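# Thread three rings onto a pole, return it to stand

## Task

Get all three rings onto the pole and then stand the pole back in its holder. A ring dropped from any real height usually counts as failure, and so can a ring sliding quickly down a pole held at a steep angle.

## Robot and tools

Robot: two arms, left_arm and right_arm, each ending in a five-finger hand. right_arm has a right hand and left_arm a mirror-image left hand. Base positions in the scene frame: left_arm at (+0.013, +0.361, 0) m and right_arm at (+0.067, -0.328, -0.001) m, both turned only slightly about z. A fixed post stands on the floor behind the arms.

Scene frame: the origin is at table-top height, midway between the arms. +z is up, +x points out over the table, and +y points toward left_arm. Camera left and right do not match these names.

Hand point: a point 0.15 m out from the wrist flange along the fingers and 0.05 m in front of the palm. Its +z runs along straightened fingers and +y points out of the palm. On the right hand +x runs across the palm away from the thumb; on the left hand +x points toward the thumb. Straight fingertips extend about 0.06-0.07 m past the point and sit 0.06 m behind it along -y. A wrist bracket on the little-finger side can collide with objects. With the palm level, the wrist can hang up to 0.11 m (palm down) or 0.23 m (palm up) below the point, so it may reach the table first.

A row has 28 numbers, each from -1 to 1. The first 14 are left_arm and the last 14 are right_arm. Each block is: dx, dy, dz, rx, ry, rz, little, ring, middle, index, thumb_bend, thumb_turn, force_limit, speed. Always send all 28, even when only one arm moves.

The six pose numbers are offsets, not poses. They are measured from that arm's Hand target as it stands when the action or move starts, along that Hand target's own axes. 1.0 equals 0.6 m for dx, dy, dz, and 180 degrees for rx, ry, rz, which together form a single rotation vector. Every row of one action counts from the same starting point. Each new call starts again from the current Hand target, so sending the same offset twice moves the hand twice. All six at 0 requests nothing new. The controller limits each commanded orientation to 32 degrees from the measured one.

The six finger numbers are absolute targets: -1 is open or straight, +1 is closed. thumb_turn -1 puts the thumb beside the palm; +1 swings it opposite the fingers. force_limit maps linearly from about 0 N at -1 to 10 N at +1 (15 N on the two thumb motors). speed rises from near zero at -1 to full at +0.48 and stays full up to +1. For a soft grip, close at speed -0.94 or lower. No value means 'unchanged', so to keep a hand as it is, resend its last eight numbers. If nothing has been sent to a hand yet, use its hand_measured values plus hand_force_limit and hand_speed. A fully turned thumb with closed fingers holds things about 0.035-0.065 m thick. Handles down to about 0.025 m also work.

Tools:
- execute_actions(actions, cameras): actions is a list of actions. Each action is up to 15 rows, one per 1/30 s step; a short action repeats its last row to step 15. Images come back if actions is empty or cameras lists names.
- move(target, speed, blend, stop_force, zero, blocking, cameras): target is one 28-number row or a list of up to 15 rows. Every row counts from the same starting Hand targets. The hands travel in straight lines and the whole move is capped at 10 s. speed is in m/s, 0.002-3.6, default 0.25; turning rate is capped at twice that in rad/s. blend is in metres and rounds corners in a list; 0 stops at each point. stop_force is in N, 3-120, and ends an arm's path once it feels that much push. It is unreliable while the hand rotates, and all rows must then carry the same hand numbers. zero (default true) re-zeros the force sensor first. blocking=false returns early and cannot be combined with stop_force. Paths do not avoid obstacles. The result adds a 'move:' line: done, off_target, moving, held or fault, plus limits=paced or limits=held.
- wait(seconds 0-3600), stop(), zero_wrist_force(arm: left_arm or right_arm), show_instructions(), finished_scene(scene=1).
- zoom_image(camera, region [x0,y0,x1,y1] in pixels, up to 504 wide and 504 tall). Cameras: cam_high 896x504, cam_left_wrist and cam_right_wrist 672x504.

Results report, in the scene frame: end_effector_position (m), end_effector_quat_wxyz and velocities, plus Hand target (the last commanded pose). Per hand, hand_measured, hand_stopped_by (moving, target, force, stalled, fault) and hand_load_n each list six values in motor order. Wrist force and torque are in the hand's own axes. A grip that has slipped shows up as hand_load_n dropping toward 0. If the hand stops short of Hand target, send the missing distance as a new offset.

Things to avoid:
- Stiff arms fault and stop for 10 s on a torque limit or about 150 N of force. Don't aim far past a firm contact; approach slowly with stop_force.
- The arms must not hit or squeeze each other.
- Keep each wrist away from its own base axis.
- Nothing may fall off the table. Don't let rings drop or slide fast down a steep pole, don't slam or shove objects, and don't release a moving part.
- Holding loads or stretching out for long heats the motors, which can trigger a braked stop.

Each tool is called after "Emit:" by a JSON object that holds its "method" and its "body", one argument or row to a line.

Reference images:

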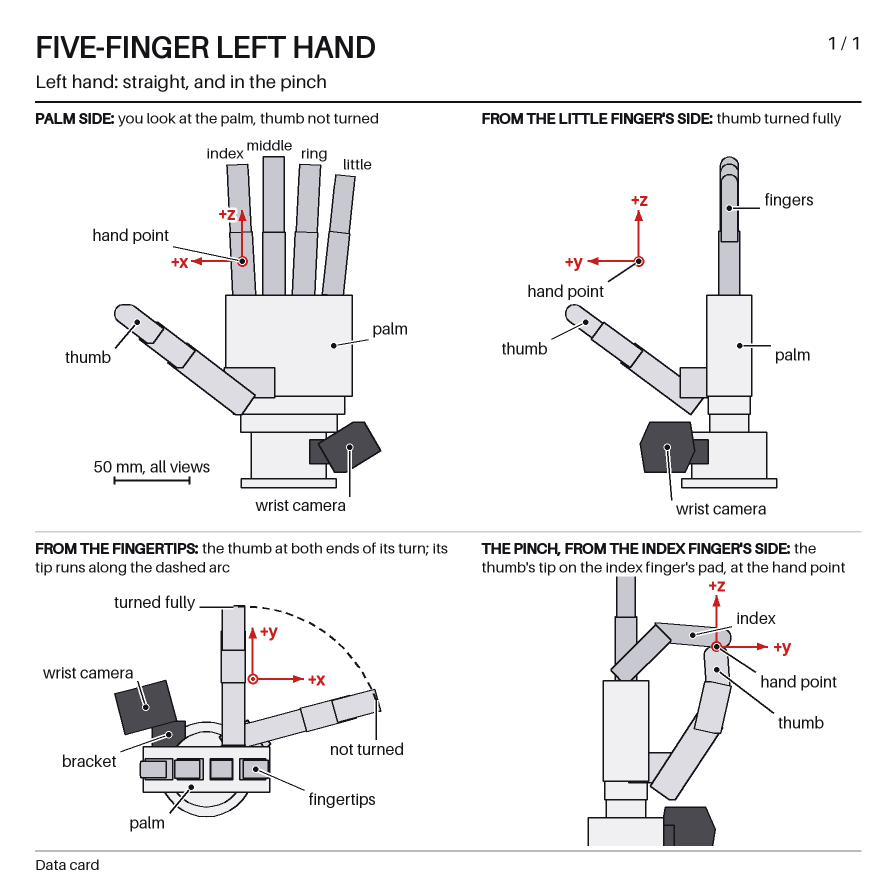

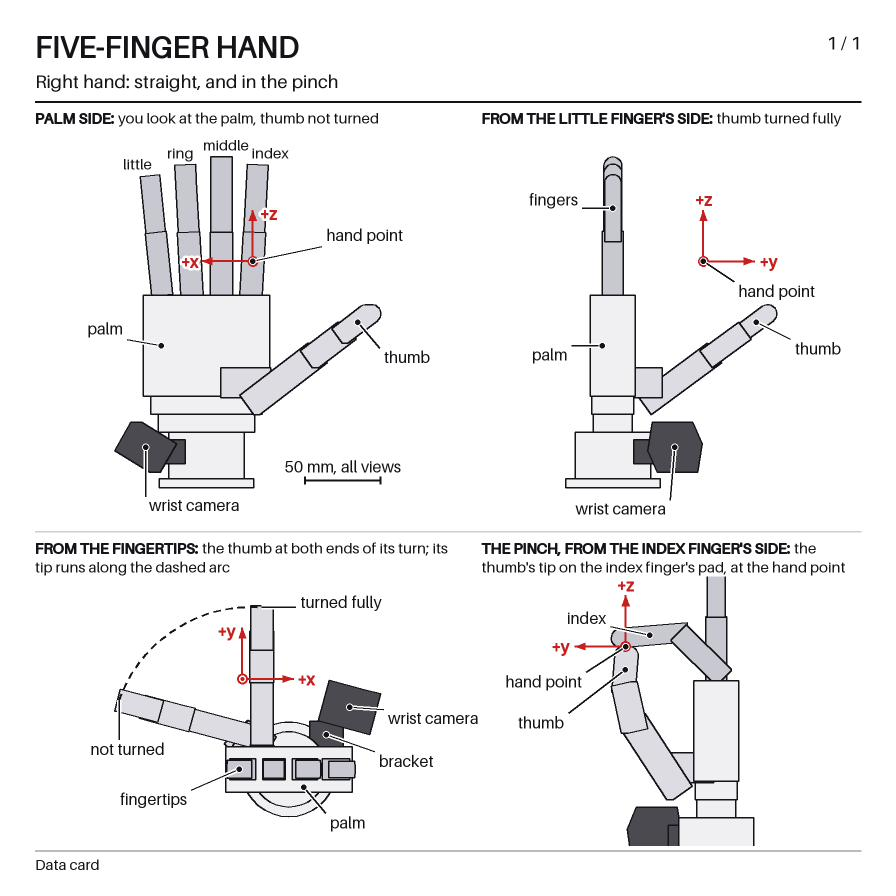

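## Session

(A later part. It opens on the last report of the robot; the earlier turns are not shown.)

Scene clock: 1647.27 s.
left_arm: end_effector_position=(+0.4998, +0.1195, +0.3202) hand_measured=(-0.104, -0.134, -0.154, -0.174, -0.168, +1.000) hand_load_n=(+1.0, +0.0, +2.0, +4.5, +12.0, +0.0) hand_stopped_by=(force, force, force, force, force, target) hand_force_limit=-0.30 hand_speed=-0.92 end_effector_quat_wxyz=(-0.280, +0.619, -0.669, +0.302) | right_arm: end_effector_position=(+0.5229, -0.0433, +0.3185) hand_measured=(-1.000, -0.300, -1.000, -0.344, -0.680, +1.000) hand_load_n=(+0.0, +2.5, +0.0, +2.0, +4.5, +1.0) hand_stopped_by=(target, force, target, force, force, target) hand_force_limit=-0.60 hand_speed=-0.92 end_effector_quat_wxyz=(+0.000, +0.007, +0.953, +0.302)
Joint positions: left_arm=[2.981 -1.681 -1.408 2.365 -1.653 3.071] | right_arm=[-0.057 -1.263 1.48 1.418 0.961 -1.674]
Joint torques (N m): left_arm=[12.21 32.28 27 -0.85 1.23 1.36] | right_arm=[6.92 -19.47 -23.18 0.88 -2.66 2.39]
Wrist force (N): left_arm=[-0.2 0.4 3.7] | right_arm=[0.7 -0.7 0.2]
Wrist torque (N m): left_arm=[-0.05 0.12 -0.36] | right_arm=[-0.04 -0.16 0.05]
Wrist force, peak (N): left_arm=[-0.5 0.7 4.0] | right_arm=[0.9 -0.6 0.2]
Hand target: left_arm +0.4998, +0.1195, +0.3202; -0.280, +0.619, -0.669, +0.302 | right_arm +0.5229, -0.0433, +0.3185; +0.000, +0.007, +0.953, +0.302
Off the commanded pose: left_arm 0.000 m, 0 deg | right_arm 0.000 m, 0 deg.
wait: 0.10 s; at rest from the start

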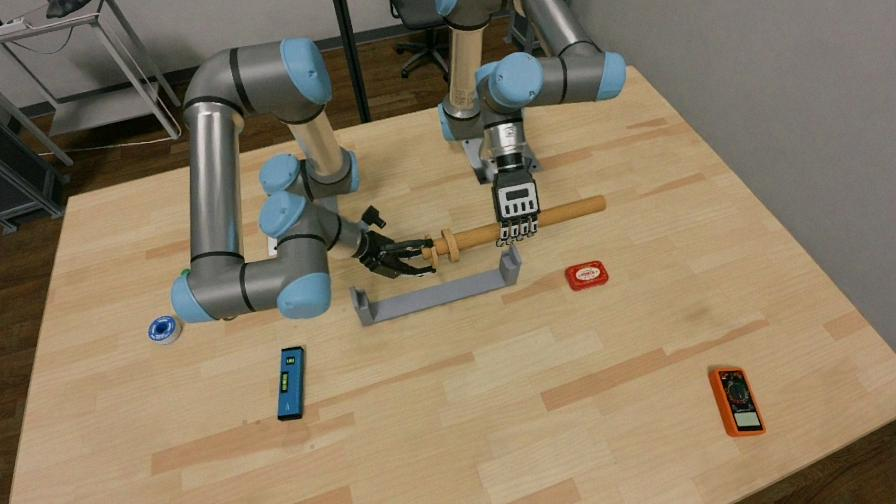

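Emit:
{"method": "move", "body": {
  "target": [
    [0,0,0,0,0,0,0.7,0.7,0.7,0.7,0.7,1,-0.3,-0.92,-0.0018,0.0005,-0.0006,0,0,0,-1,-0.26,-1,-0.26,-0.66,1,-0.6,-0.92],
    [0,0,0,0,0,0,0.7,0.7,0.7,0.7,0.7,1,-0.3,-0.92,-0.0023,0.0248,0.0172,0,0,0,-1,-0.26,-1,-0.26,-0.66,1,-0.6,-0.92]
  ],
  "speed": 0.012,
  "stop_force": 3,
  "cameras": ["cam_high", "cam_right_wrist"]
}}

Emit:
{"method": "zoom_image", "body": {
  "camera": "cam_right_wrist",
  "region": [260, 30, 580, 330]
}}

Emit:
{"method": "zoom_image", "body": {
  "camera": "cam_high",
  "region": [410, 215, 490, 275]
}}

Scene clock: 1663.53 s.
left_arm: end_effector_position=(+0.4998, +0.1195, +0.3202) hand_measured=(-0.104, -0.134, -0.154, -0.174, -0.168, +1.000) hand_load_n=(+0.5, +0.0, +2.5, +4.5, +12.0, +0.0) hand_stopped_by=(force, force, force, force, force, target) hand_force_limit=-0.30 hand_speed=-0.92 end_effector_quat_wxyz=(-0.280, +0.619, -0.669, +0.302) | right_arm: end_effector_position=(+0.5246, -0.0253, +0.3186) hand_measured=(-1.000, -0.300, -1.000, -0.344, -0.680, +1.000) hand_load_n=(+0.0, +2.5, +0.0, +1.5, +4.5, +0.5) hand_stopped_by=(target, force, target, force, force, target) hand_force_limit=-0.60 hand_speed=-0.92 end_effector_quat_wxyz=(+0.000, +0.007, +0.953, +0.302)
Joint positions: left_arm=[2.981 -1.681 -1.408 2.365 -1.653 3.071] | right_arm=[-0.013 -1.25 1.454 1.4 0.959 -1.621]
Joint torques (N m): left_arm=[11.54 32.19 26.91 -0.84 1.3 1.37] | right_arm=[7.55 -19.07 -23.64 0.61 -2.57 2.39]
Wrist force (N): left_arm=[-1.5 1.0 4.5] | right_arm=[0.8 -0.3 -0.9]
Wrist torque (N m): left_arm=[-0.02 0.20 -0.37] | right_arm=[0.00 -0.11 0.05]
Wrist force, peak (N): left_arm=[-1.5 1.0 4.7] | right_arm=[1.1 -0.2 -1.2]
Hand target: left_arm +0.4998, +0.1195, +0.3202; -0.280, +0.619, -0.669, +0.302 | right_arm +0.5246, -0.0253, +0.3186; +0.000, +0.007, +0.953, +0.302
Off the commanded pose: left_arm 0.000 m, 0 deg | right_arm 0.000 m, 0 deg.
move: done

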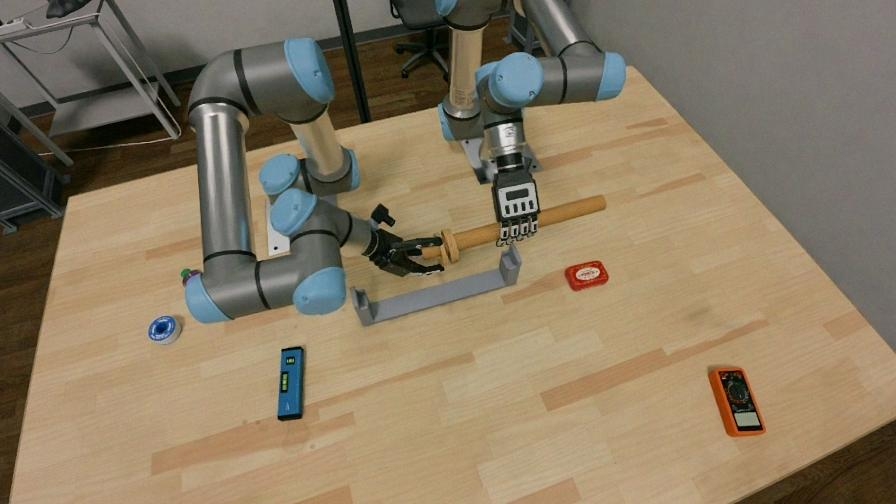

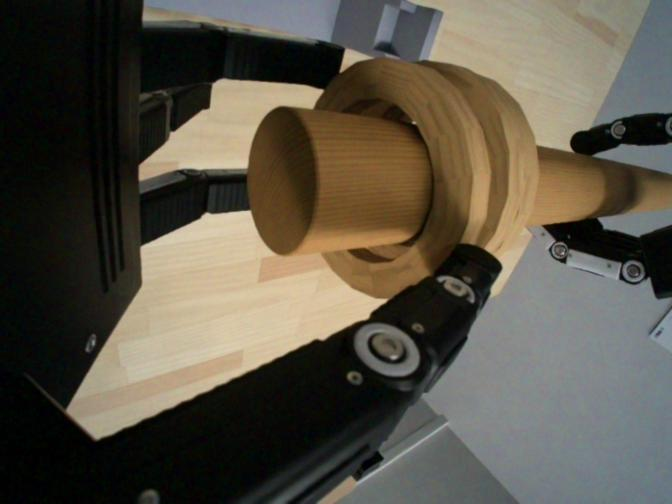

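Scaled by 1.575 from the camera's image (finer frame: 960x720).

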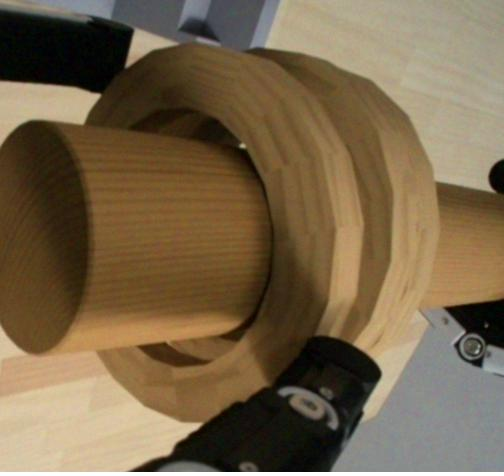

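Scaled by 6.300.

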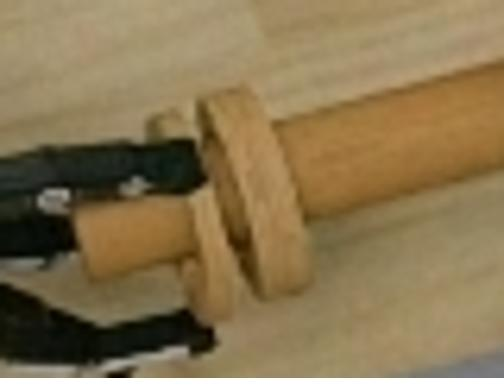

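Emit:
{"method": "wait", "body": {
  "seconds": 0.1,
  "cameras": ["cam_high","cam_right_wrist"]
}}

Scene clock: 1677.90 s.
left_arm: end_effector_position=(+0.4998, +0.1195, +0.3202) hand_measured=(-0.104, -0.134, -0.154, -0.174, -0.168, +1.000) hand_load_n=(+0.5, +0.0, +2.5, +5.0, +11.5, +0.0) hand_stopped_by=(force, force, force, force, force, target) hand_force_limit=-0.30 hand_speed=-0.92 end_effector_quat_wxyz=(-0.280, +0.619, -0.669, +0.302) | right_arm: end_effector_position=(+0.5246, -0.0253, +0.3186) hand_measured=(-1.000, -0.300, -1.000, -0.344, -0.680, +1.000) hand_load_n=(+0.0, +2.5, +0.0, +1.5, +4.5, +0.5) hand_stopped_by=(target, force, target, force, force, target) hand_force_limit=-0.60 hand_speed=-0.92 end_effector_quat_wxyz=(+0.000, +0.007, +0.953, +0.302)
Joint positions: left_arm=[2.981 -1.681 -1.408 2.365 -1.653 3.071] | right_arm=[-0.013 -1.25 1.454 1.4 0.959 -1.621]
Joint torques (N m): left_arm=[12.02 33.01 26.38 -0.94 1.34 1.33] | right_arm=[6.38 -19.76 -22.86 0.69 -2.21 2.41]
Wrist force (N): left_arm=[-1.5 1.2 4.5] | right_arm=[0.9 -0.2 -0.9]
Wrist torque (N m): left_arm=[0.01 0.21 -0.37] | right_arm=[0.03 -0.12 0.06]
Wrist force, peak (N): left_arm=[-1.5 1.3 4.8] | right_arm=[1.0 -0.2 -1.3]
Hand target: left_arm +0.4998, +0.1195, +0.3202; -0.280, +0.619, -0.669, +0.302 | right_arm +0.5246, -0.0253, +0.3186; +0.000, +0.007, +0.953, +0.302
Off the commanded pose: left_arm 0.000 m, 0 deg | right_arm 0.000 m, 0 deg.
wait: 0.10 s; at rest from the start

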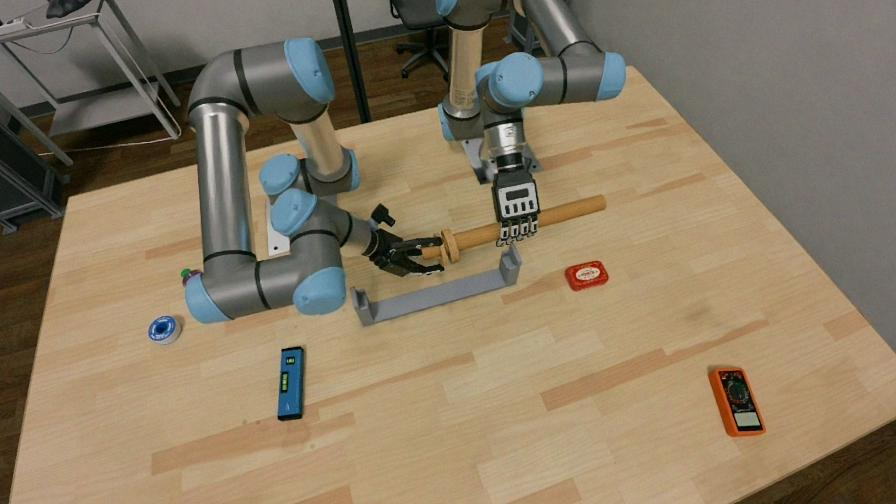

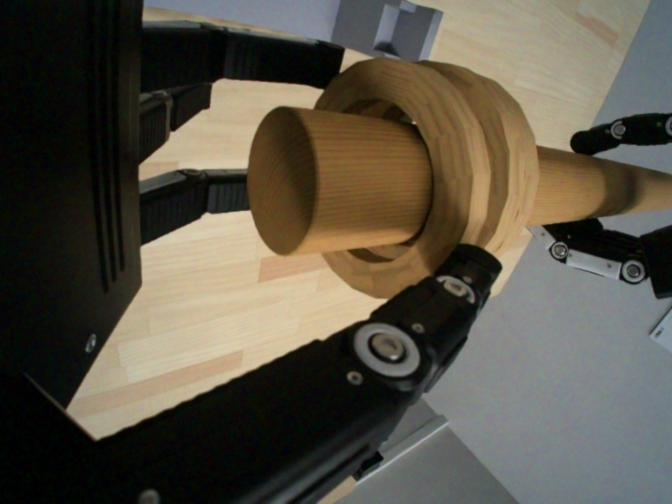

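Emit:
{"method": "move", "body": {
  "target": [0,0,0,0,0,0,0.7,0.7,0.7,0.7,0.7,1,-0.3,-0.92,-0.0001,-0.0072,0.0102,0,0,0,-1,-0.26,-1,-0.26,-0.66,1,-0.6,-0.92],
  "speed": 0.005,
  "stop_force": 3,
  "cameras": ["cam_right_wrist"]
}}

Scene clock: 1683.57 s.
left_arm: end_effector_position=(+0.4998, +0.1195, +0.3202) hand_measured=(-0.104, -0.134, -0.154, -0.176, -0.168, +1.000) hand_load_n=(+0.0, +0.0, +1.5, +5.5, +10.0, +0.0) hand_stopped_by=(force, force, force, force, force, target) hand_force_limit=-0.30 hand_speed=-0.92 end_effector_quat_wxyz=(-0.280, +0.619, -0.669, +0.302) | right_arm: end_effector_position=(+0.5246, -0.0253, +0.3111) hand_measured=(-1.000, -0.300, -1.000, -0.344, -0.680, +1.000) hand_load_n=(+0.0, +3.0, +0.0, +1.5, +5.0, +0.0) hand_stopped_by=(target, force, target, force, force, target) hand_force_limit=-0.60 hand_speed=-0.92 end_effector_quat_wxyz=(+0.000, +0.007, +0.953, +0.302)
Joint positions: left_arm=[2.981 -1.681 -1.408 2.365 -1.653 3.071] | right_arm=[-0.013 -1.246 1.469 1.382 0.959 -1.621]
Joint torques (N m): left_arm=[11.91 31.74 27.63 -0.99 1.43 1.32] | right_arm=[-4.39 -19.22 -9.69 0.54 -0.97 -1.57]
Wrist force (N): left_arm=[-1.2 0.8 5.0] | right_arm=[1.3 0.0 -0.9]
Wrist torque (N m): left_arm=[-0.06 0.16 -0.39] | right_arm=[0.05 -0.12 0.05]
Wrist force, peak (N): left_arm=[-1.7 0.7 5.1] | right_arm=[1.6 -0.1 -1.0]
Hand target: left_arm +0.4998, +0.1195, +0.3202; -0.280, +0.619, -0.669, +0.302 | right_arm +0.5246, -0.0253, +0.3111; +0.000, +0.007, +0.953, +0.302
Off the commanded pose: left_arm 0.000 m, 0 deg | right_arm 0.000 m, 0 deg.
move: done

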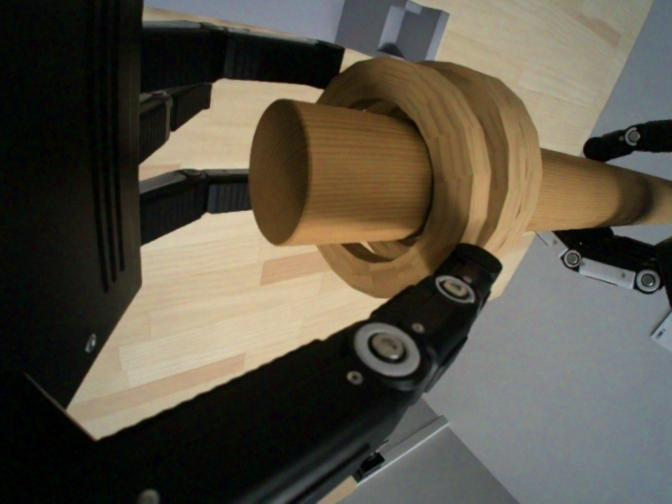

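Emit:
{"method": "zoom_image", "body": {
  "camera": "cam_right_wrist",
  "region": [240, 50, 560, 310]
}}

Scaled by 1.575 from the camera's image (finer frame: 960x720).

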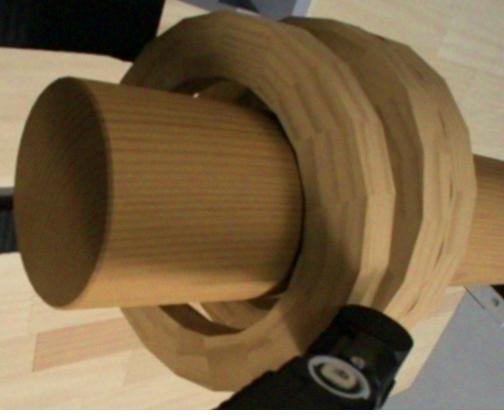

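Emit:
{"method": "move", "body": {
  "target": [0,0,0,0,0,0,0.7,0.7,0.7,0.7,0.7,1,-0.3,-0.92,-0.0001,-0.0072,0.0102,0,0,0,-1,-0.26,-1,-0.26,-0.66,1,-0.6,-0.92],
  "speed": 0.004,
  "stop_force": 3,
  "cameras": ["cam_right_wrist"]
}}

Scene clock: 1699.87 s.
left_arm: end_effector_position=(+0.4998, +0.1195, +0.3202) hand_measured=(-0.104, -0.134, -0.154, -0.176, -0.168, +1.000) hand_load_n=(+0.0, +0.0, +0.5, +6.5, +9.0, +0.0) hand_stopped_by=(force, force, force, force, force, target) hand_force_limit=-0.30 hand_speed=-0.92 end_effector_quat_wxyz=(-0.280, +0.619, -0.669, +0.302) | right_arm: end_effector_position=(+0.5246, -0.0253, +0.3037) hand_measured=(-1.000, -0.300, -1.000, -0.344, -0.680, +1.000) hand_load_n=(+0.0, +2.5, +0.0, +1.5, +4.5, +0.5) hand_stopped_by=(target, force, target, force, force, target) hand_force_limit=-0.60 hand_speed=-0.92 end_effector_quat_wxyz=(+0.000, +0.007, +0.953, +0.302)
Joint positions: left_arm=[2.981 -1.681 -1.408 2.365 -1.653 3.071] | right_arm=[-0.013 -1.242 1.483 1.363 0.959 -1.621]
Joint torques (N m): left_arm=[12.17 31.98 27.45 -0.95 1.56 1.15] | right_arm=[-5.38 -19.65 -9.34 0.47 -0.87 -1.75]
Wrist force (N): left_arm=[-1.2 -0.1 4.8] | right_arm=[1.4 -0.1 -0.9]
Wrist torque (N m): left_arm=[-0.13 0.15 -0.39] | right_arm=[0.02 -0.12 0.05]
Wrist force, peak (N): left_arm=[-1.1 0.5 5.2] | right_arm=[1.5 0.0 -1.1]
Hand target: left_arm +0.4998, +0.1195, +0.3202; -0.280, +0.619, -0.669, +0.302 | right_arm +0.5246, -0.0253, +0.3037; +0.000, +0.007, +0.953, +0.302
Off the commanded pose: left_arm 0.000 m, 0 deg | right_arm 0.000 m, 0 deg.
move: done

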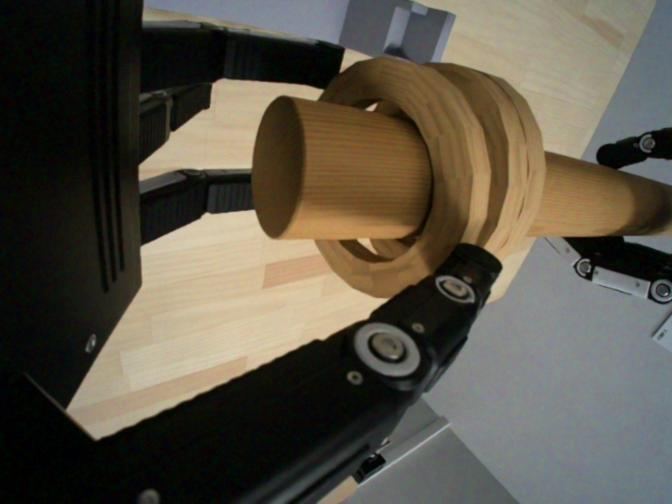

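Emit:
{"method": "move", "body": {
  "target": [0,0,0,0,0,0,0.7,0.7,0.7,0.7,0.7,1,-0.3,-0.92,0,0,0,0,0,0,-1,-0.5,-1,-0.5,-0.84,1,-0.4,-0.85],
  "cameras": ["cam_right_wrist","cam_high"]
}}

Scene clock: 1705.10 s.
left_arm: end_effector_position=(+0.4998, +0.1195, +0.3202) hand_measured=(-0.104, -0.134, -0.154, -0.174, -0.168, +1.000) hand_load_n=(+0.0, +0.0, +1.5, +3.0, +8.0, -0.5) hand_stopped_by=(force, force, force, force, force, target) hand_force_limit=-0.30 hand_speed=-0.92 end_effector_quat_wxyz=(-0.280, +0.619, -0.669, +0.302) | right_arm: end_effector_position=(+0.5246, -0.0253, +0.3036) hand_measured=(-1.000, -0.500, -1.000, -0.500, -0.840, +1.000) hand_load_n=(+0.0, +0.0, +0.0, +0.0, +0.0, +0.0) hand_stopped_by=(target, target, target, target, target, target) hand_force_limit=-0.40 hand_speed=-0.85 end_effector_quat_wxyz=(+0.000, +0.007, +0.953, +0.302)
Joint positions: left_arm=[2.981 -1.681 -1.408 2.365 -1.653 3.071] | right_arm=[-0.013 -1.242 1.483 1.363 0.959 -1.621]
Joint torques (N m): left_arm=[11.71 31.64 26.94 -1.05 1.19 1.08] | right_arm=[-5.78 -22.45 -9.54 1.93 -1.91 -1.13]
Wrist force (N): left_arm=[-0.4 0.7 3.7] | right_arm=[0.5 -0.5 -0.1]
Wrist torque (N m): left_arm=[0.00 0.13 -0.35] | right_arm=[-0.02 -0.12 0.05]
Wrist force, peak (N): left_arm=[-1.2 0.3 5.0] | right_arm=[1.7 0.0 -1.0]
Hand target: left_arm +0.4998, +0.1195, +0.3202; -0.280, +0.619, -0.669, +0.302 | right_arm +0.5246, -0.0253, +0.3037; +0.000, +0.007, +0.953, +0.302
Off the commanded pose: left_arm 0.000 m, 0 deg | right_arm 0.000 m, 0 deg.
move: done
Images, in order (width x height): cam_high 896x504, cam_right_wrist 672x504.

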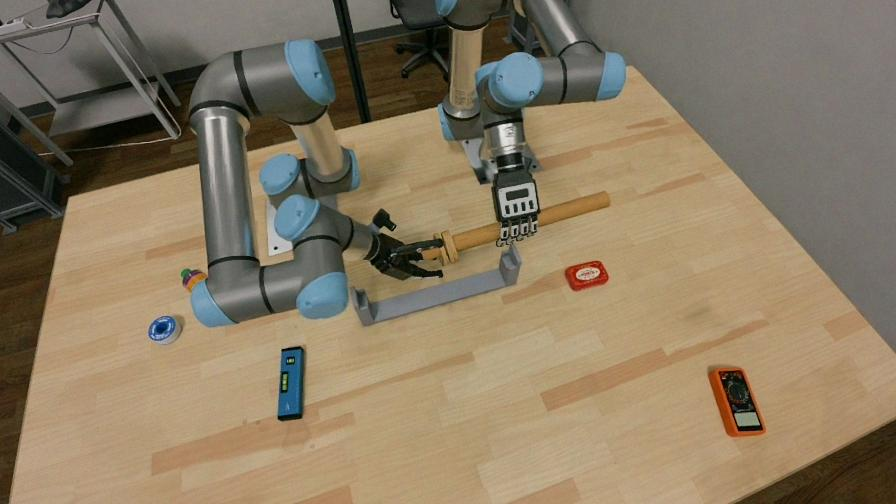

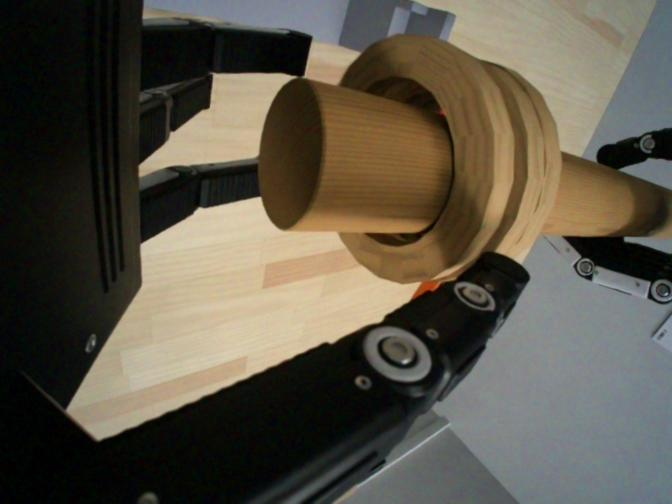

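Emit:
{"method": "move", "body": {
  "target": [0,0,0,0,0,0,0.7,0.7,0.7,0.7,0.7,1,-0.3,-0.92,0,-0.0332,-0.0252,0,0,0,-1,-0.5,-1,-0.5,-0.84,1,-0.4,-0.85],
  "speed": 0.04,
  "stop_force": 4,
  "cameras": ["cam_right_wrist"]
}}

Emit:
{"method": "move", "body": {
  "target": [0,0,0,0,0,0,0.7,0.7,0.7,0.7,0.7,1,-0.3,-0.92,0,0,0,0,0,0,-1,-0.06,-1,-0.06,-0.58,1,-0.6,-0.85],
  "cameras": ["cam_right_wrist"]
}}

Scene clock: 1710.67 s.
left_arm: end_effector_position=(+0.4998, +0.1195, +0.3202) hand_measured=(-0.104, -0.134, -0.154, -0.174, -0.168, +1.000) hand_load_n=(+0.0, +0.0, +2.0, +3.0, +8.0, -0.5) hand_stopped_by=(force, force, force, force, force, target) hand_force_limit=-0.30 hand_speed=-0.92 end_effector_quat_wxyz=(-0.280, +0.619, -0.669, +0.302) | right_arm: end_effector_position=(+0.5243, -0.0503, +0.3046) hand_measured=(-1.000, -0.500, -1.000, -0.500, -0.840, +1.000) hand_load_n=(+0.0, +0.0, +0.0, +0.0, +0.0, +0.0) hand_stopped_by=(target, target, target, target, target, target) hand_force_limit=-0.40 hand_speed=-0.85 end_effector_quat_wxyz=(+0.000, +0.007, +0.953, +0.302)
Joint positions: left_arm=[2.981 -1.681 -1.408 2.365 -1.653 3.071] | right_arm=[-0.073 -1.255 1.509 1.392 0.962 -1.694]
Joint torques (N m): left_arm=[12.14 31.45 27.45 -1.09 -0.97 0.98] | right_arm=[-7.36 -45.5 -9.79 4.51 0.38 -2.43]
Wrist force (N): left_arm=[-0.5 0.3 3.6] | right_arm=[0.6 -0.5 -0.2]
Wrist torque (N m): left_arm=[-0.05 0.15 -0.35] | right_arm=[-0.01 -0.12 0.20]
Wrist force, peak (N): left_arm=[-0.4 0.6 4.1] | right_arm=[0.7 -0.6 -0.4]
Hand target: left_arm +0.4998, +0.1195, +0.3202; -0.280, +0.619, -0.669, +0.302 | right_arm +0.5243, -0.0503, +0.3046; +0.000, +0.007, +0.953, +0.302
Off the commanded pose: left_arm 0.000 m, 0 deg | right_arm 0.000 m, 0 deg.
move: done

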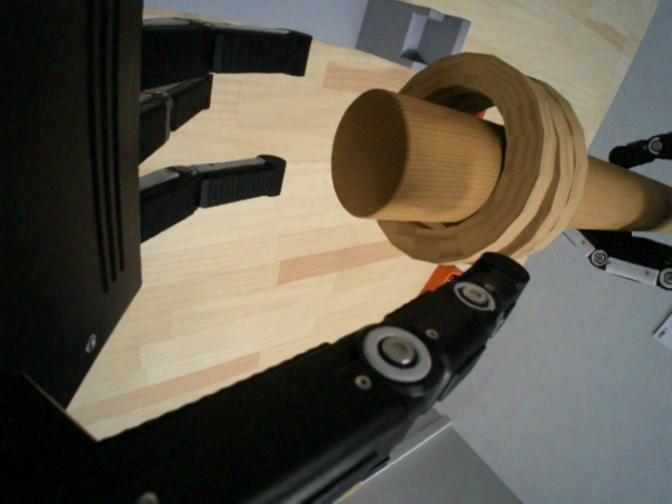

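Scene clock: 1712.13 s.
left_arm: end_effector_position=(+0.4998, +0.1195, +0.3202) hand_measured=(-0.104, -0.134, -0.154, -0.174, -0.168, +1.000) hand_load_n=(+0.0, +0.5, +1.5, +3.0, +8.0, +0.0) hand_stopped_by=(force, force, force, force, force, target) hand_force_limit=-0.30 hand_speed=-0.92 end_effector_quat_wxyz=(-0.280, +0.619, -0.669, +0.302) | right_arm: end_effector_position=(+0.5243, -0.0503, +0.3046) hand_measured=(-1.000, -0.060, -1.000, -0.060, -0.580, +1.000) hand_load_n=(+0.0, +0.0, +0.0, +0.0, +0.0, +0.0) hand_stopped_by=(target, target, target, target, target, target) hand_force_limit=-0.60 hand_speed=-0.85 end_effector_quat_wxyz=(+0.000, +0.007, +0.953, +0.302)
Joint positions: left_arm=[2.981 -1.681 -1.408 2.365 -1.653 3.071] | right_arm=[-0.073 -1.255 1.509 1.392 0.962 -1.694]
Joint torques (N m): left_arm=[12.12 31.59 27.01 -1.08 -0.87 0.89] | right_arm=[-7.2 -45.48 -9.62 4.11 -0.07 -2.32]
Wrist force (N): left_arm=[-0.5 0.7 3.7] | right_arm=[0.5 -0.3 -0.2]
Wrist torque (N m): left_arm=[-0.01 0.16 -0.36] | right_arm=[0.01 -0.11 0.19]
Wrist force, peak (N): left_arm=[-0.4 0.7 4.1] | right_arm=[0.7 -0.6 -0.2]
Hand target: left_arm +0.4998, +0.1195, +0.3202; -0.280, +0.619, -0.669, +0.302 | right_arm +0.5243, -0.0503, +0.3046; +0.000, +0.007, +0.953, +0.302
Off the commanded pose: left_arm 0.000 m, 0 deg | right_arm 0.000 m, 0 deg.
move: done

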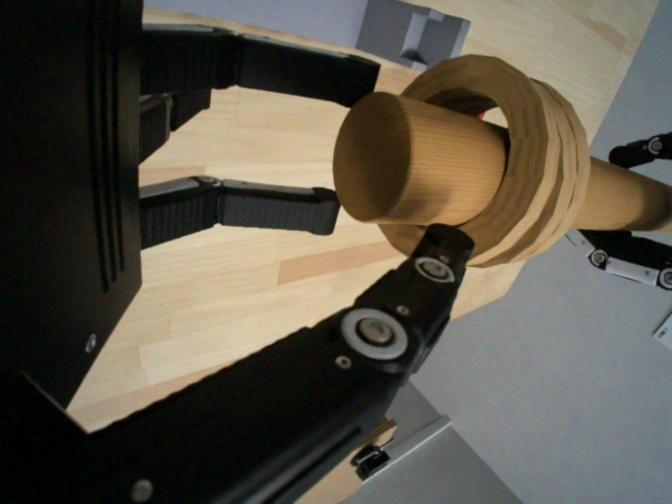

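Emit:
{"method": "move", "body": {
  "target": [
    [0,0,0,0,0,0,0.7,0.7,0.7,0.7,0.7,1,-0.3,-0.92,0,0.0029,-0.0041,0,0,0,-1,-0.06,-1,-0.06,-0.58,1,-0.6,-0.85],
    [0,0,0,0,0,0,0.7,0.7,0.7,0.7,0.7,1,-0.3,-0.92,0,0.0166,0.0055,0,0,0,-1,-0.06,-1,-0.06,-0.58,1,-0.6,-0.85]
  ],
  "speed": 0.02,
  "stop_force": 4,
  "cameras": ["cam_right_wrist","cam_high"]
}}

Scene clock: 1727.60 s.
left_arm: end_effector_position=(+0.4998, +0.1195, +0.3202) hand_measured=(-0.104, -0.134, -0.154, -0.174, -0.168, +1.000) hand_load_n=(+0.5, +0.0, +1.5, +3.0, +8.0, +0.0) hand_stopped_by=(force, force, force, force, force, target) hand_force_limit=-0.30 hand_speed=-0.92 end_effector_quat_wxyz=(-0.280, +0.619, -0.669, +0.302) | right_arm: end_effector_position=(+0.5244, -0.0402, +0.3076) hand_measured=(-1.000, -0.060, -1.000, -0.060, -0.580, +1.000) hand_load_n=(+0.0, +0.0, +0.0, +0.0, +0.0, +0.0) hand_stopped_by=(target, target, target, target, target, target) hand_force_limit=-0.60 hand_speed=-0.85 end_effector_quat_wxyz=(+0.000, +0.007, +0.953, +0.302)
Joint positions: left_arm=[2.981 -1.681 -1.408 2.365 -1.653 3.071] | right_arm=[-0.049 -1.252 1.492 1.389 0.96 -1.664]
Joint torques (N m): left_arm=[12.32 31.77 26.57 -1.09 -0.86 0.9] | right_arm=[6.94 -20.39 -22.92 0.72 -2.78 2.39]
Wrist force (N): left_arm=[-0.5 0.8 3.9] | right_arm=[0.6 -0.5 -0.2]
Wrist torque (N m): left_arm=[0.00 0.16 -0.36] | right_arm=[-0.01 -0.14 0.05]
Wrist force, peak (N): left_arm=[-0.3 0.7 4.1] | right_arm=[0.6 -0.8 -0.4]
Hand target: left_arm +0.4998, +0.1195, +0.3202; -0.280, +0.619, -0.669, +0.302 | right_arm +0.5244, -0.0402, +0.3076; +0.000, +0.007, +0.953, +0.302
Off the commanded pose: left_arm 0.000 m, 0 deg | right_arm 0.000 m, 0 deg.
move: done
Images, in order (width x height): cam_high 896x504, cam_right_wrist 672x504.

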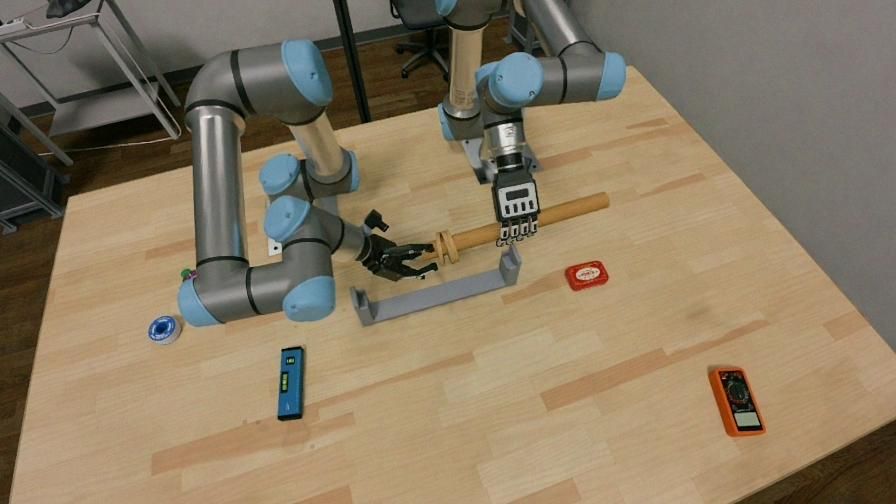

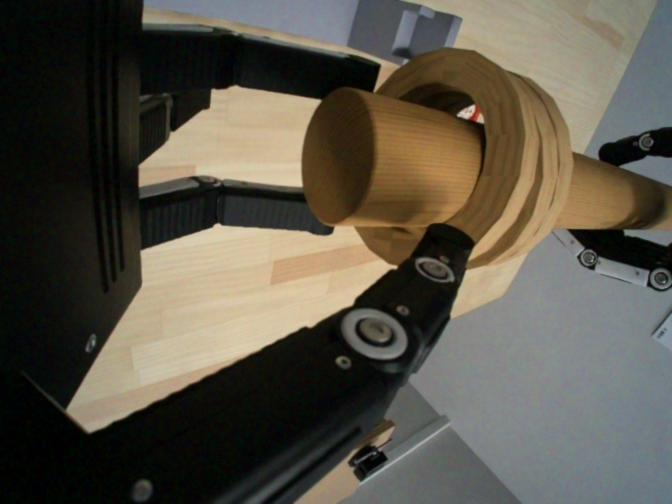

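Emit:
{"method": "move", "body": {
  "target": [0,0,0,0,0,0,0.7,0.7,0.7,0.7,0.7,1,-0.3,-0.92,0,0.0550,0.0360,0,0,0,-1,-0.06,-1,-0.06,-0.58,1,-0.6,-0.85],
  "speed": 0.02,
  "stop_force": 4,
  "cameras": ["cam_right_wrist","cam_high"]
}}

Scene clock: 1734.80 s.
left_arm: end_effector_position=(+0.4998, +0.1195, +0.3202) hand_measured=(-0.104, -0.134, -0.154, -0.174, -0.168, +1.000) hand_load_n=(+0.5, +0.0, +1.5, +3.0, +8.0, +0.0) hand_stopped_by=(force, force, force, force, force, target) hand_force_limit=-0.30 hand_speed=-0.92 end_effector_quat_wxyz=(-0.280, +0.619, -0.669, +0.302) | right_arm: end_effector_position=(+0.5250, -0.0008, +0.3089) hand_measured=(-1.000, -0.060, -1.000, -0.060, -0.580, +1.000) hand_load_n=(+0.0, +0.0, -0.5, +0.0, +0.0, +0.0) hand_stopped_by=(target, target, target, target, target, target) hand_force_limit=-0.60 hand_speed=-0.85 end_effector_quat_wxyz=(+0.000, +0.007, +0.953, +0.302)
Joint positions: left_arm=[2.981 -1.681 -1.408 2.365 -1.653 3.071] | right_arm=[0.045 -1.229 1.441 1.352 0.958 -1.55]
Joint torques (N m): left_arm=[11.86 31 26.53 -1.24 -0.74 0.95] | right_arm=[6.71 -21.07 -23.11 0.66 -0.45 2.33]
Wrist force (N): left_arm=[-1.0 0.9 3.8] | right_arm=[0.4 -0.5 -0.5]
Wrist torque (N m): left_arm=[-0.01 0.19 -0.37] | right_arm=[0.02 -0.10 0.05]
Wrist force, peak (N): left_arm=[-0.9 0.8 4.1] | right_arm=[0.6 -0.6 -0.7]
Hand target: left_arm +0.4998, +0.1195, +0.3202; -0.280, +0.619, -0.669, +0.302 | right_arm +0.5250, -0.0008, +0.3089; +0.000, +0.007, +0.953, +0.302
Off the commanded pose: left_arm 0.000 m, 0 deg | right_arm 0.000 m, 0 deg.
move: done
Images, in order (width x height): cam_high 896x504, cam_right_wrist 672x504.

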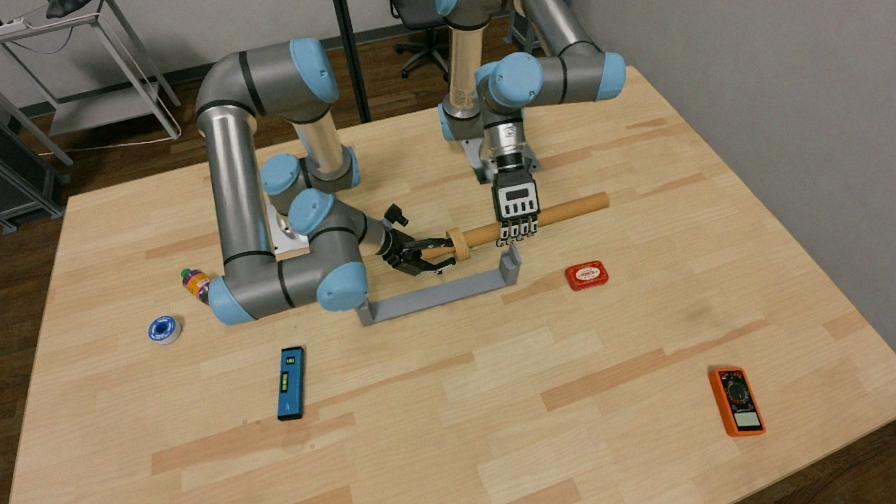

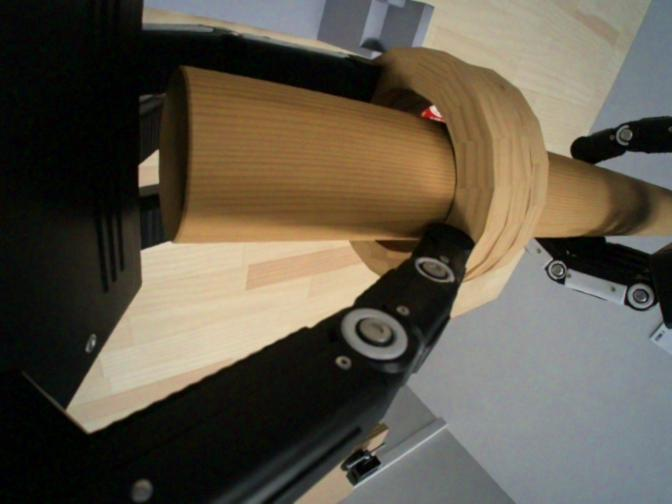

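Emit:
{"method": "move", "body": {
  "target": [
    [0,0,0,0,0,0,0.7,0.7,0.7,0.7,0.7,1,-0.3,-0.92,0,-0.0136,-0.0096,0,0,0,-1,-0.06,-1,-0.06,-0.58,1,-0.6,-0.85],
    [0,0,0,0,0,0,0.7,0.7,0.7,0.7,0.7,1,-0.3,-0.92,0,-0.177,-0.1247,0,0,0,-1,-0.06,-1,-0.06,-0.58,1,-0.6,-0.85]
  ],
  "speed": [0.02,0.08],
  "cameras": ["cam_right_wrist","cam_high"]
}}

Scene clock: 1743.57 s.
left_arm: end_effector_position=(+0.4998, +0.1195, +0.3202) hand_measured=(-0.104, -0.134, -0.154, -0.174, -0.168, +1.000) hand_load_n=(+0.5, +0.0, +2.0, +3.0, +8.0, +0.0) hand_stopped_by=(force, force, force, force, force, target) hand_force_limit=-0.30 hand_speed=-0.92 end_effector_quat_wxyz=(-0.280, +0.619, -0.669, +0.302) | right_arm: end_effector_position=(+0.5232, -0.1307, +0.3090) hand_measured=(-1.000, -0.060, -1.000, -0.060, -0.580, +1.000) hand_load_n=(+0.0, +0.0, +0.0, +0.0, +0.0, +0.0) hand_stopped_by=(target, target, target, target, target, target) hand_force_limit=-0.60 hand_speed=-0.85 end_effector_quat_wxyz=(+0.000, +0.007, +0.953, +0.302)
Joint positions: left_arm=[2.981 -1.681 -1.408 2.365 -1.653 3.071] | right_arm=[-0.267 -1.276 1.56 1.493 0.989 -1.926]
Joint torques (N m): left_arm=[12.15 31.29 26.38 -1.24 -0.75 0.9] | right_arm=[-8.74 -44 -9.36 4.55 0.34 -2.37]
Wrist force (N): left_arm=[-0.5 0.6 3.8] | right_arm=[0.5 -0.4 -0.1]
Wrist torque (N m): left_arm=[-0.03 0.16 -0.36] | right_arm=[0.01 -0.12 0.19]
Wrist force, peak (N): left_arm=[-1.0 1.0 4.2] | right_arm=[0.4 -0.9 -0.5]
Hand target: left_arm +0.4998, +0.1195, +0.3202; -0.280, +0.619, -0.669, +0.302 | right_arm +0.5232, -0.1307, +0.3090; +0.000, +0.007, +0.953, +0.302
Off the commanded pose: left_arm 0.000 m, 0 deg | right_arm 0.000 m, 0 deg.
move: done
Images, in order (width x height): cam_high 896x504, cam_right_wrist 672x504.

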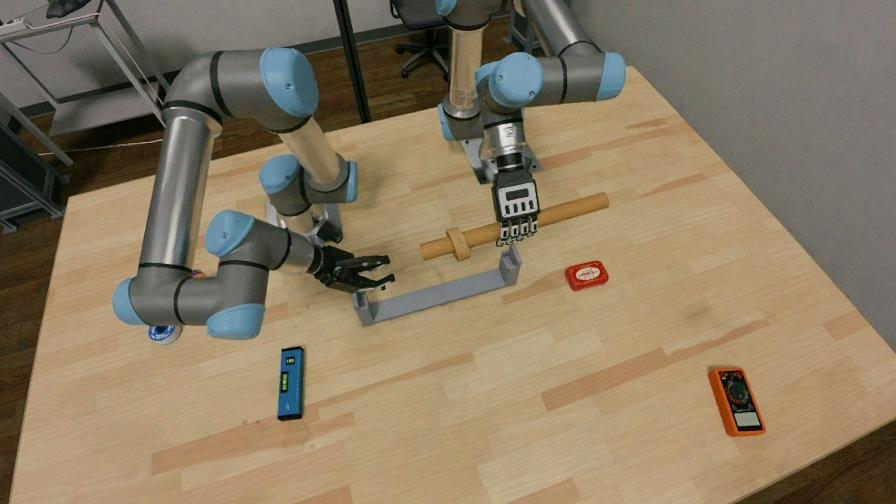

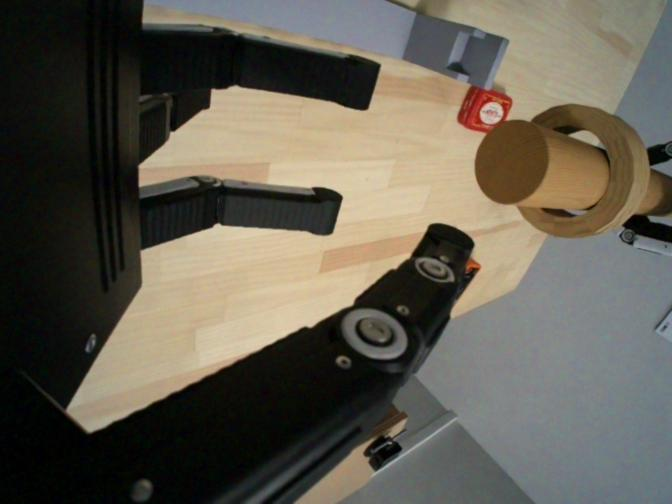

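Emit:
{"method": "zoom_image", "body": {
  "camera": "cam_high",
  "region": [340, 170, 640, 340]
}}

Emit:
{"method": "zoom_image", "body": {
  "camera": "cam_high",
  "region": [425, 210, 505, 280]
}}

Scaled by 1.680.

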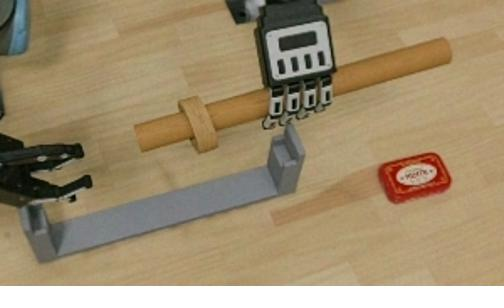

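Scaled by 6.300.

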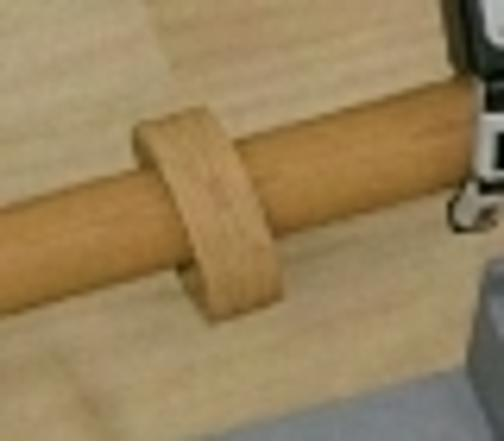

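Emit:
{"method": "zoom_image", "body": {
  "camera": "cam_right_wrist",
  "region": [460, 80, 672, 260]
}}

Scaled by 2.377 from the camera's image (finer frame: 960x720).

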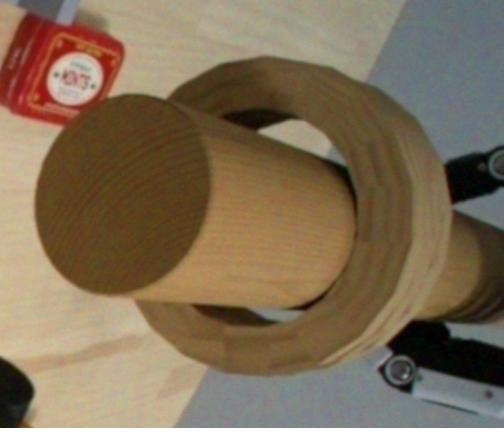

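Emit:
{"method": "move", "body": {
  "target": [0,0,0,0,0,0,0.7,0.7,0.7,0.7,0.7,1,-0.3,-0.92,0.2653,-0.3581,-0.3342,0,0,0,-1,-0.5,-1,-0.5,-0.84,1,-0.4,-0.3],
  "speed": 0.12,
  "cameras": ["cam_high"]
}}

Scene clock: 1755.93 s.
left_arm: end_effector_position=(+0.4998, +0.1195, +0.3202) hand_measured=(-0.104, -0.134, -0.154, -0.174, -0.168, +1.000) hand_load_n=(+0.0, +0.0, +1.5, +3.0, +8.0, +0.0) hand_stopped_by=(force, force, force, force, force, target) hand_force_limit=-0.30 hand_speed=-0.92 end_effector_quat_wxyz=(-0.280, +0.619, -0.669, +0.302) | right_arm: end_effector_position=(+0.3602, -0.4195, +0.3502) hand_measured=(-1.000, -0.500, -1.000, -0.500, -0.840, +1.000) hand_load_n=(+0.0, +0.0, +0.0, +0.0, +0.0, +0.0) hand_stopped_by=(target, target, target, target, target, target) hand_force_limit=-0.40 hand_speed=-0.30 end_effector_quat_wxyz=(+0.000, +0.007, +0.953, +0.302)
Joint positions: left_arm=[2.981 -1.681 -1.408 2.365 -1.653 3.071] | right_arm=[-1.14 -1.404 1.701 1.849 1.347 -2.803]
Joint torques (N m): left_arm=[12.03 30.75 26.82 -1.3 -0.72 0.98] | right_arm=[-7.22 -11.95 -22.46 4.94 1.11 -2.32]
Wrist force (N): left_arm=[-0.4 0.5 3.7] | right_arm=[0.5 -0.5 -0.1]
Wrist torque (N m): left_arm=[-0.03 0.14 -0.36] | right_arm=[-0.02 -0.12 0.18]
Wrist force, peak (N): left_arm=[-0.4 0.6 4.1] | right_arm=[0.6 -1.0 -0.5]
Hand target: left_arm +0.4998, +0.1195, +0.3202; -0.280, +0.619, -0.669, +0.302 | right_arm +0.3602, -0.4196, +0.3502; +0.000, +0.007, +0.953, +0.302
Off the commanded pose: left_arm 0.000 m, 0 deg | right_arm 0.000 m, 0 deg.
move: done

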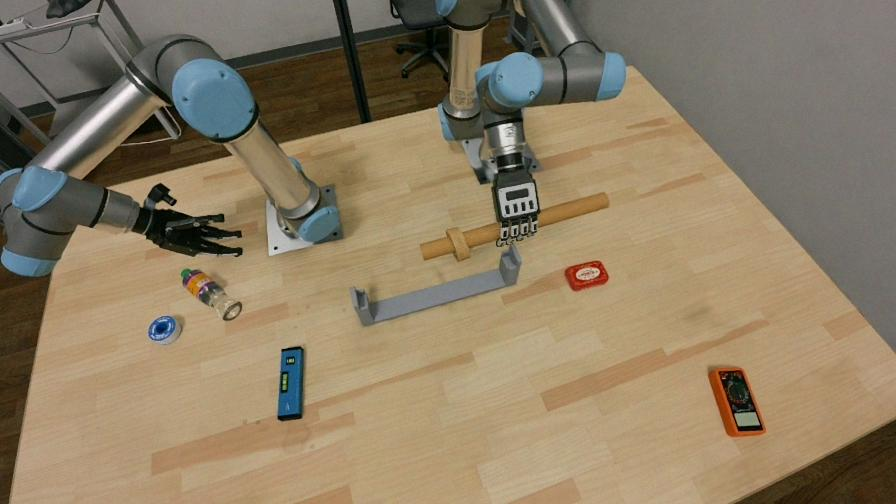

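Emit:
{"method": "zoom_image", "body": {
  "camera": "cam_high",
  "region": [340, 230, 540, 340]
}}

Scaled by 2.520.

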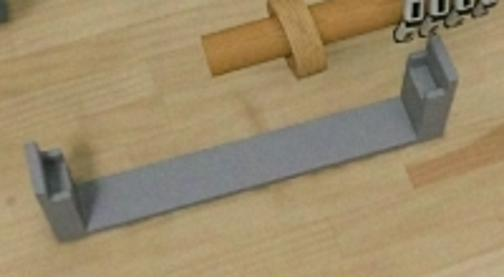

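Emit:
{"method": "zoom_image", "body": {
  "camera": "cam_high",
  "region": [490, 235, 530, 295]
}}

Emit:
{"method": "zoom_image", "body": {
  "camera": "cam_high",
  "region": [340, 275, 390, 335]
}}

Scaled by 8.400.

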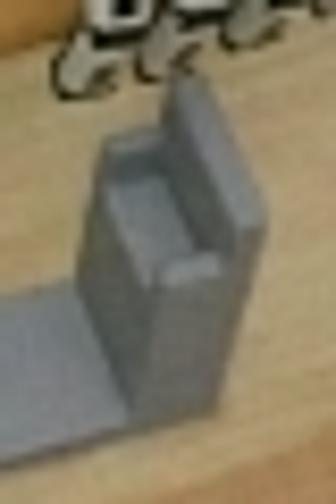

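Scaled by 8.400.

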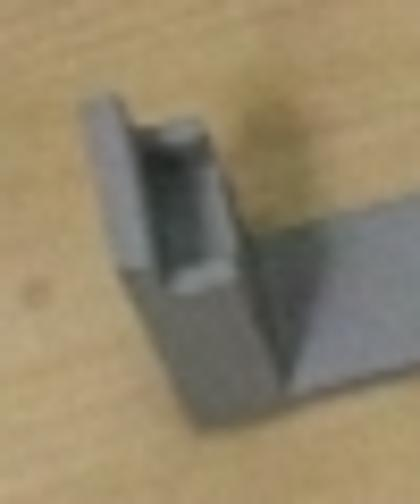

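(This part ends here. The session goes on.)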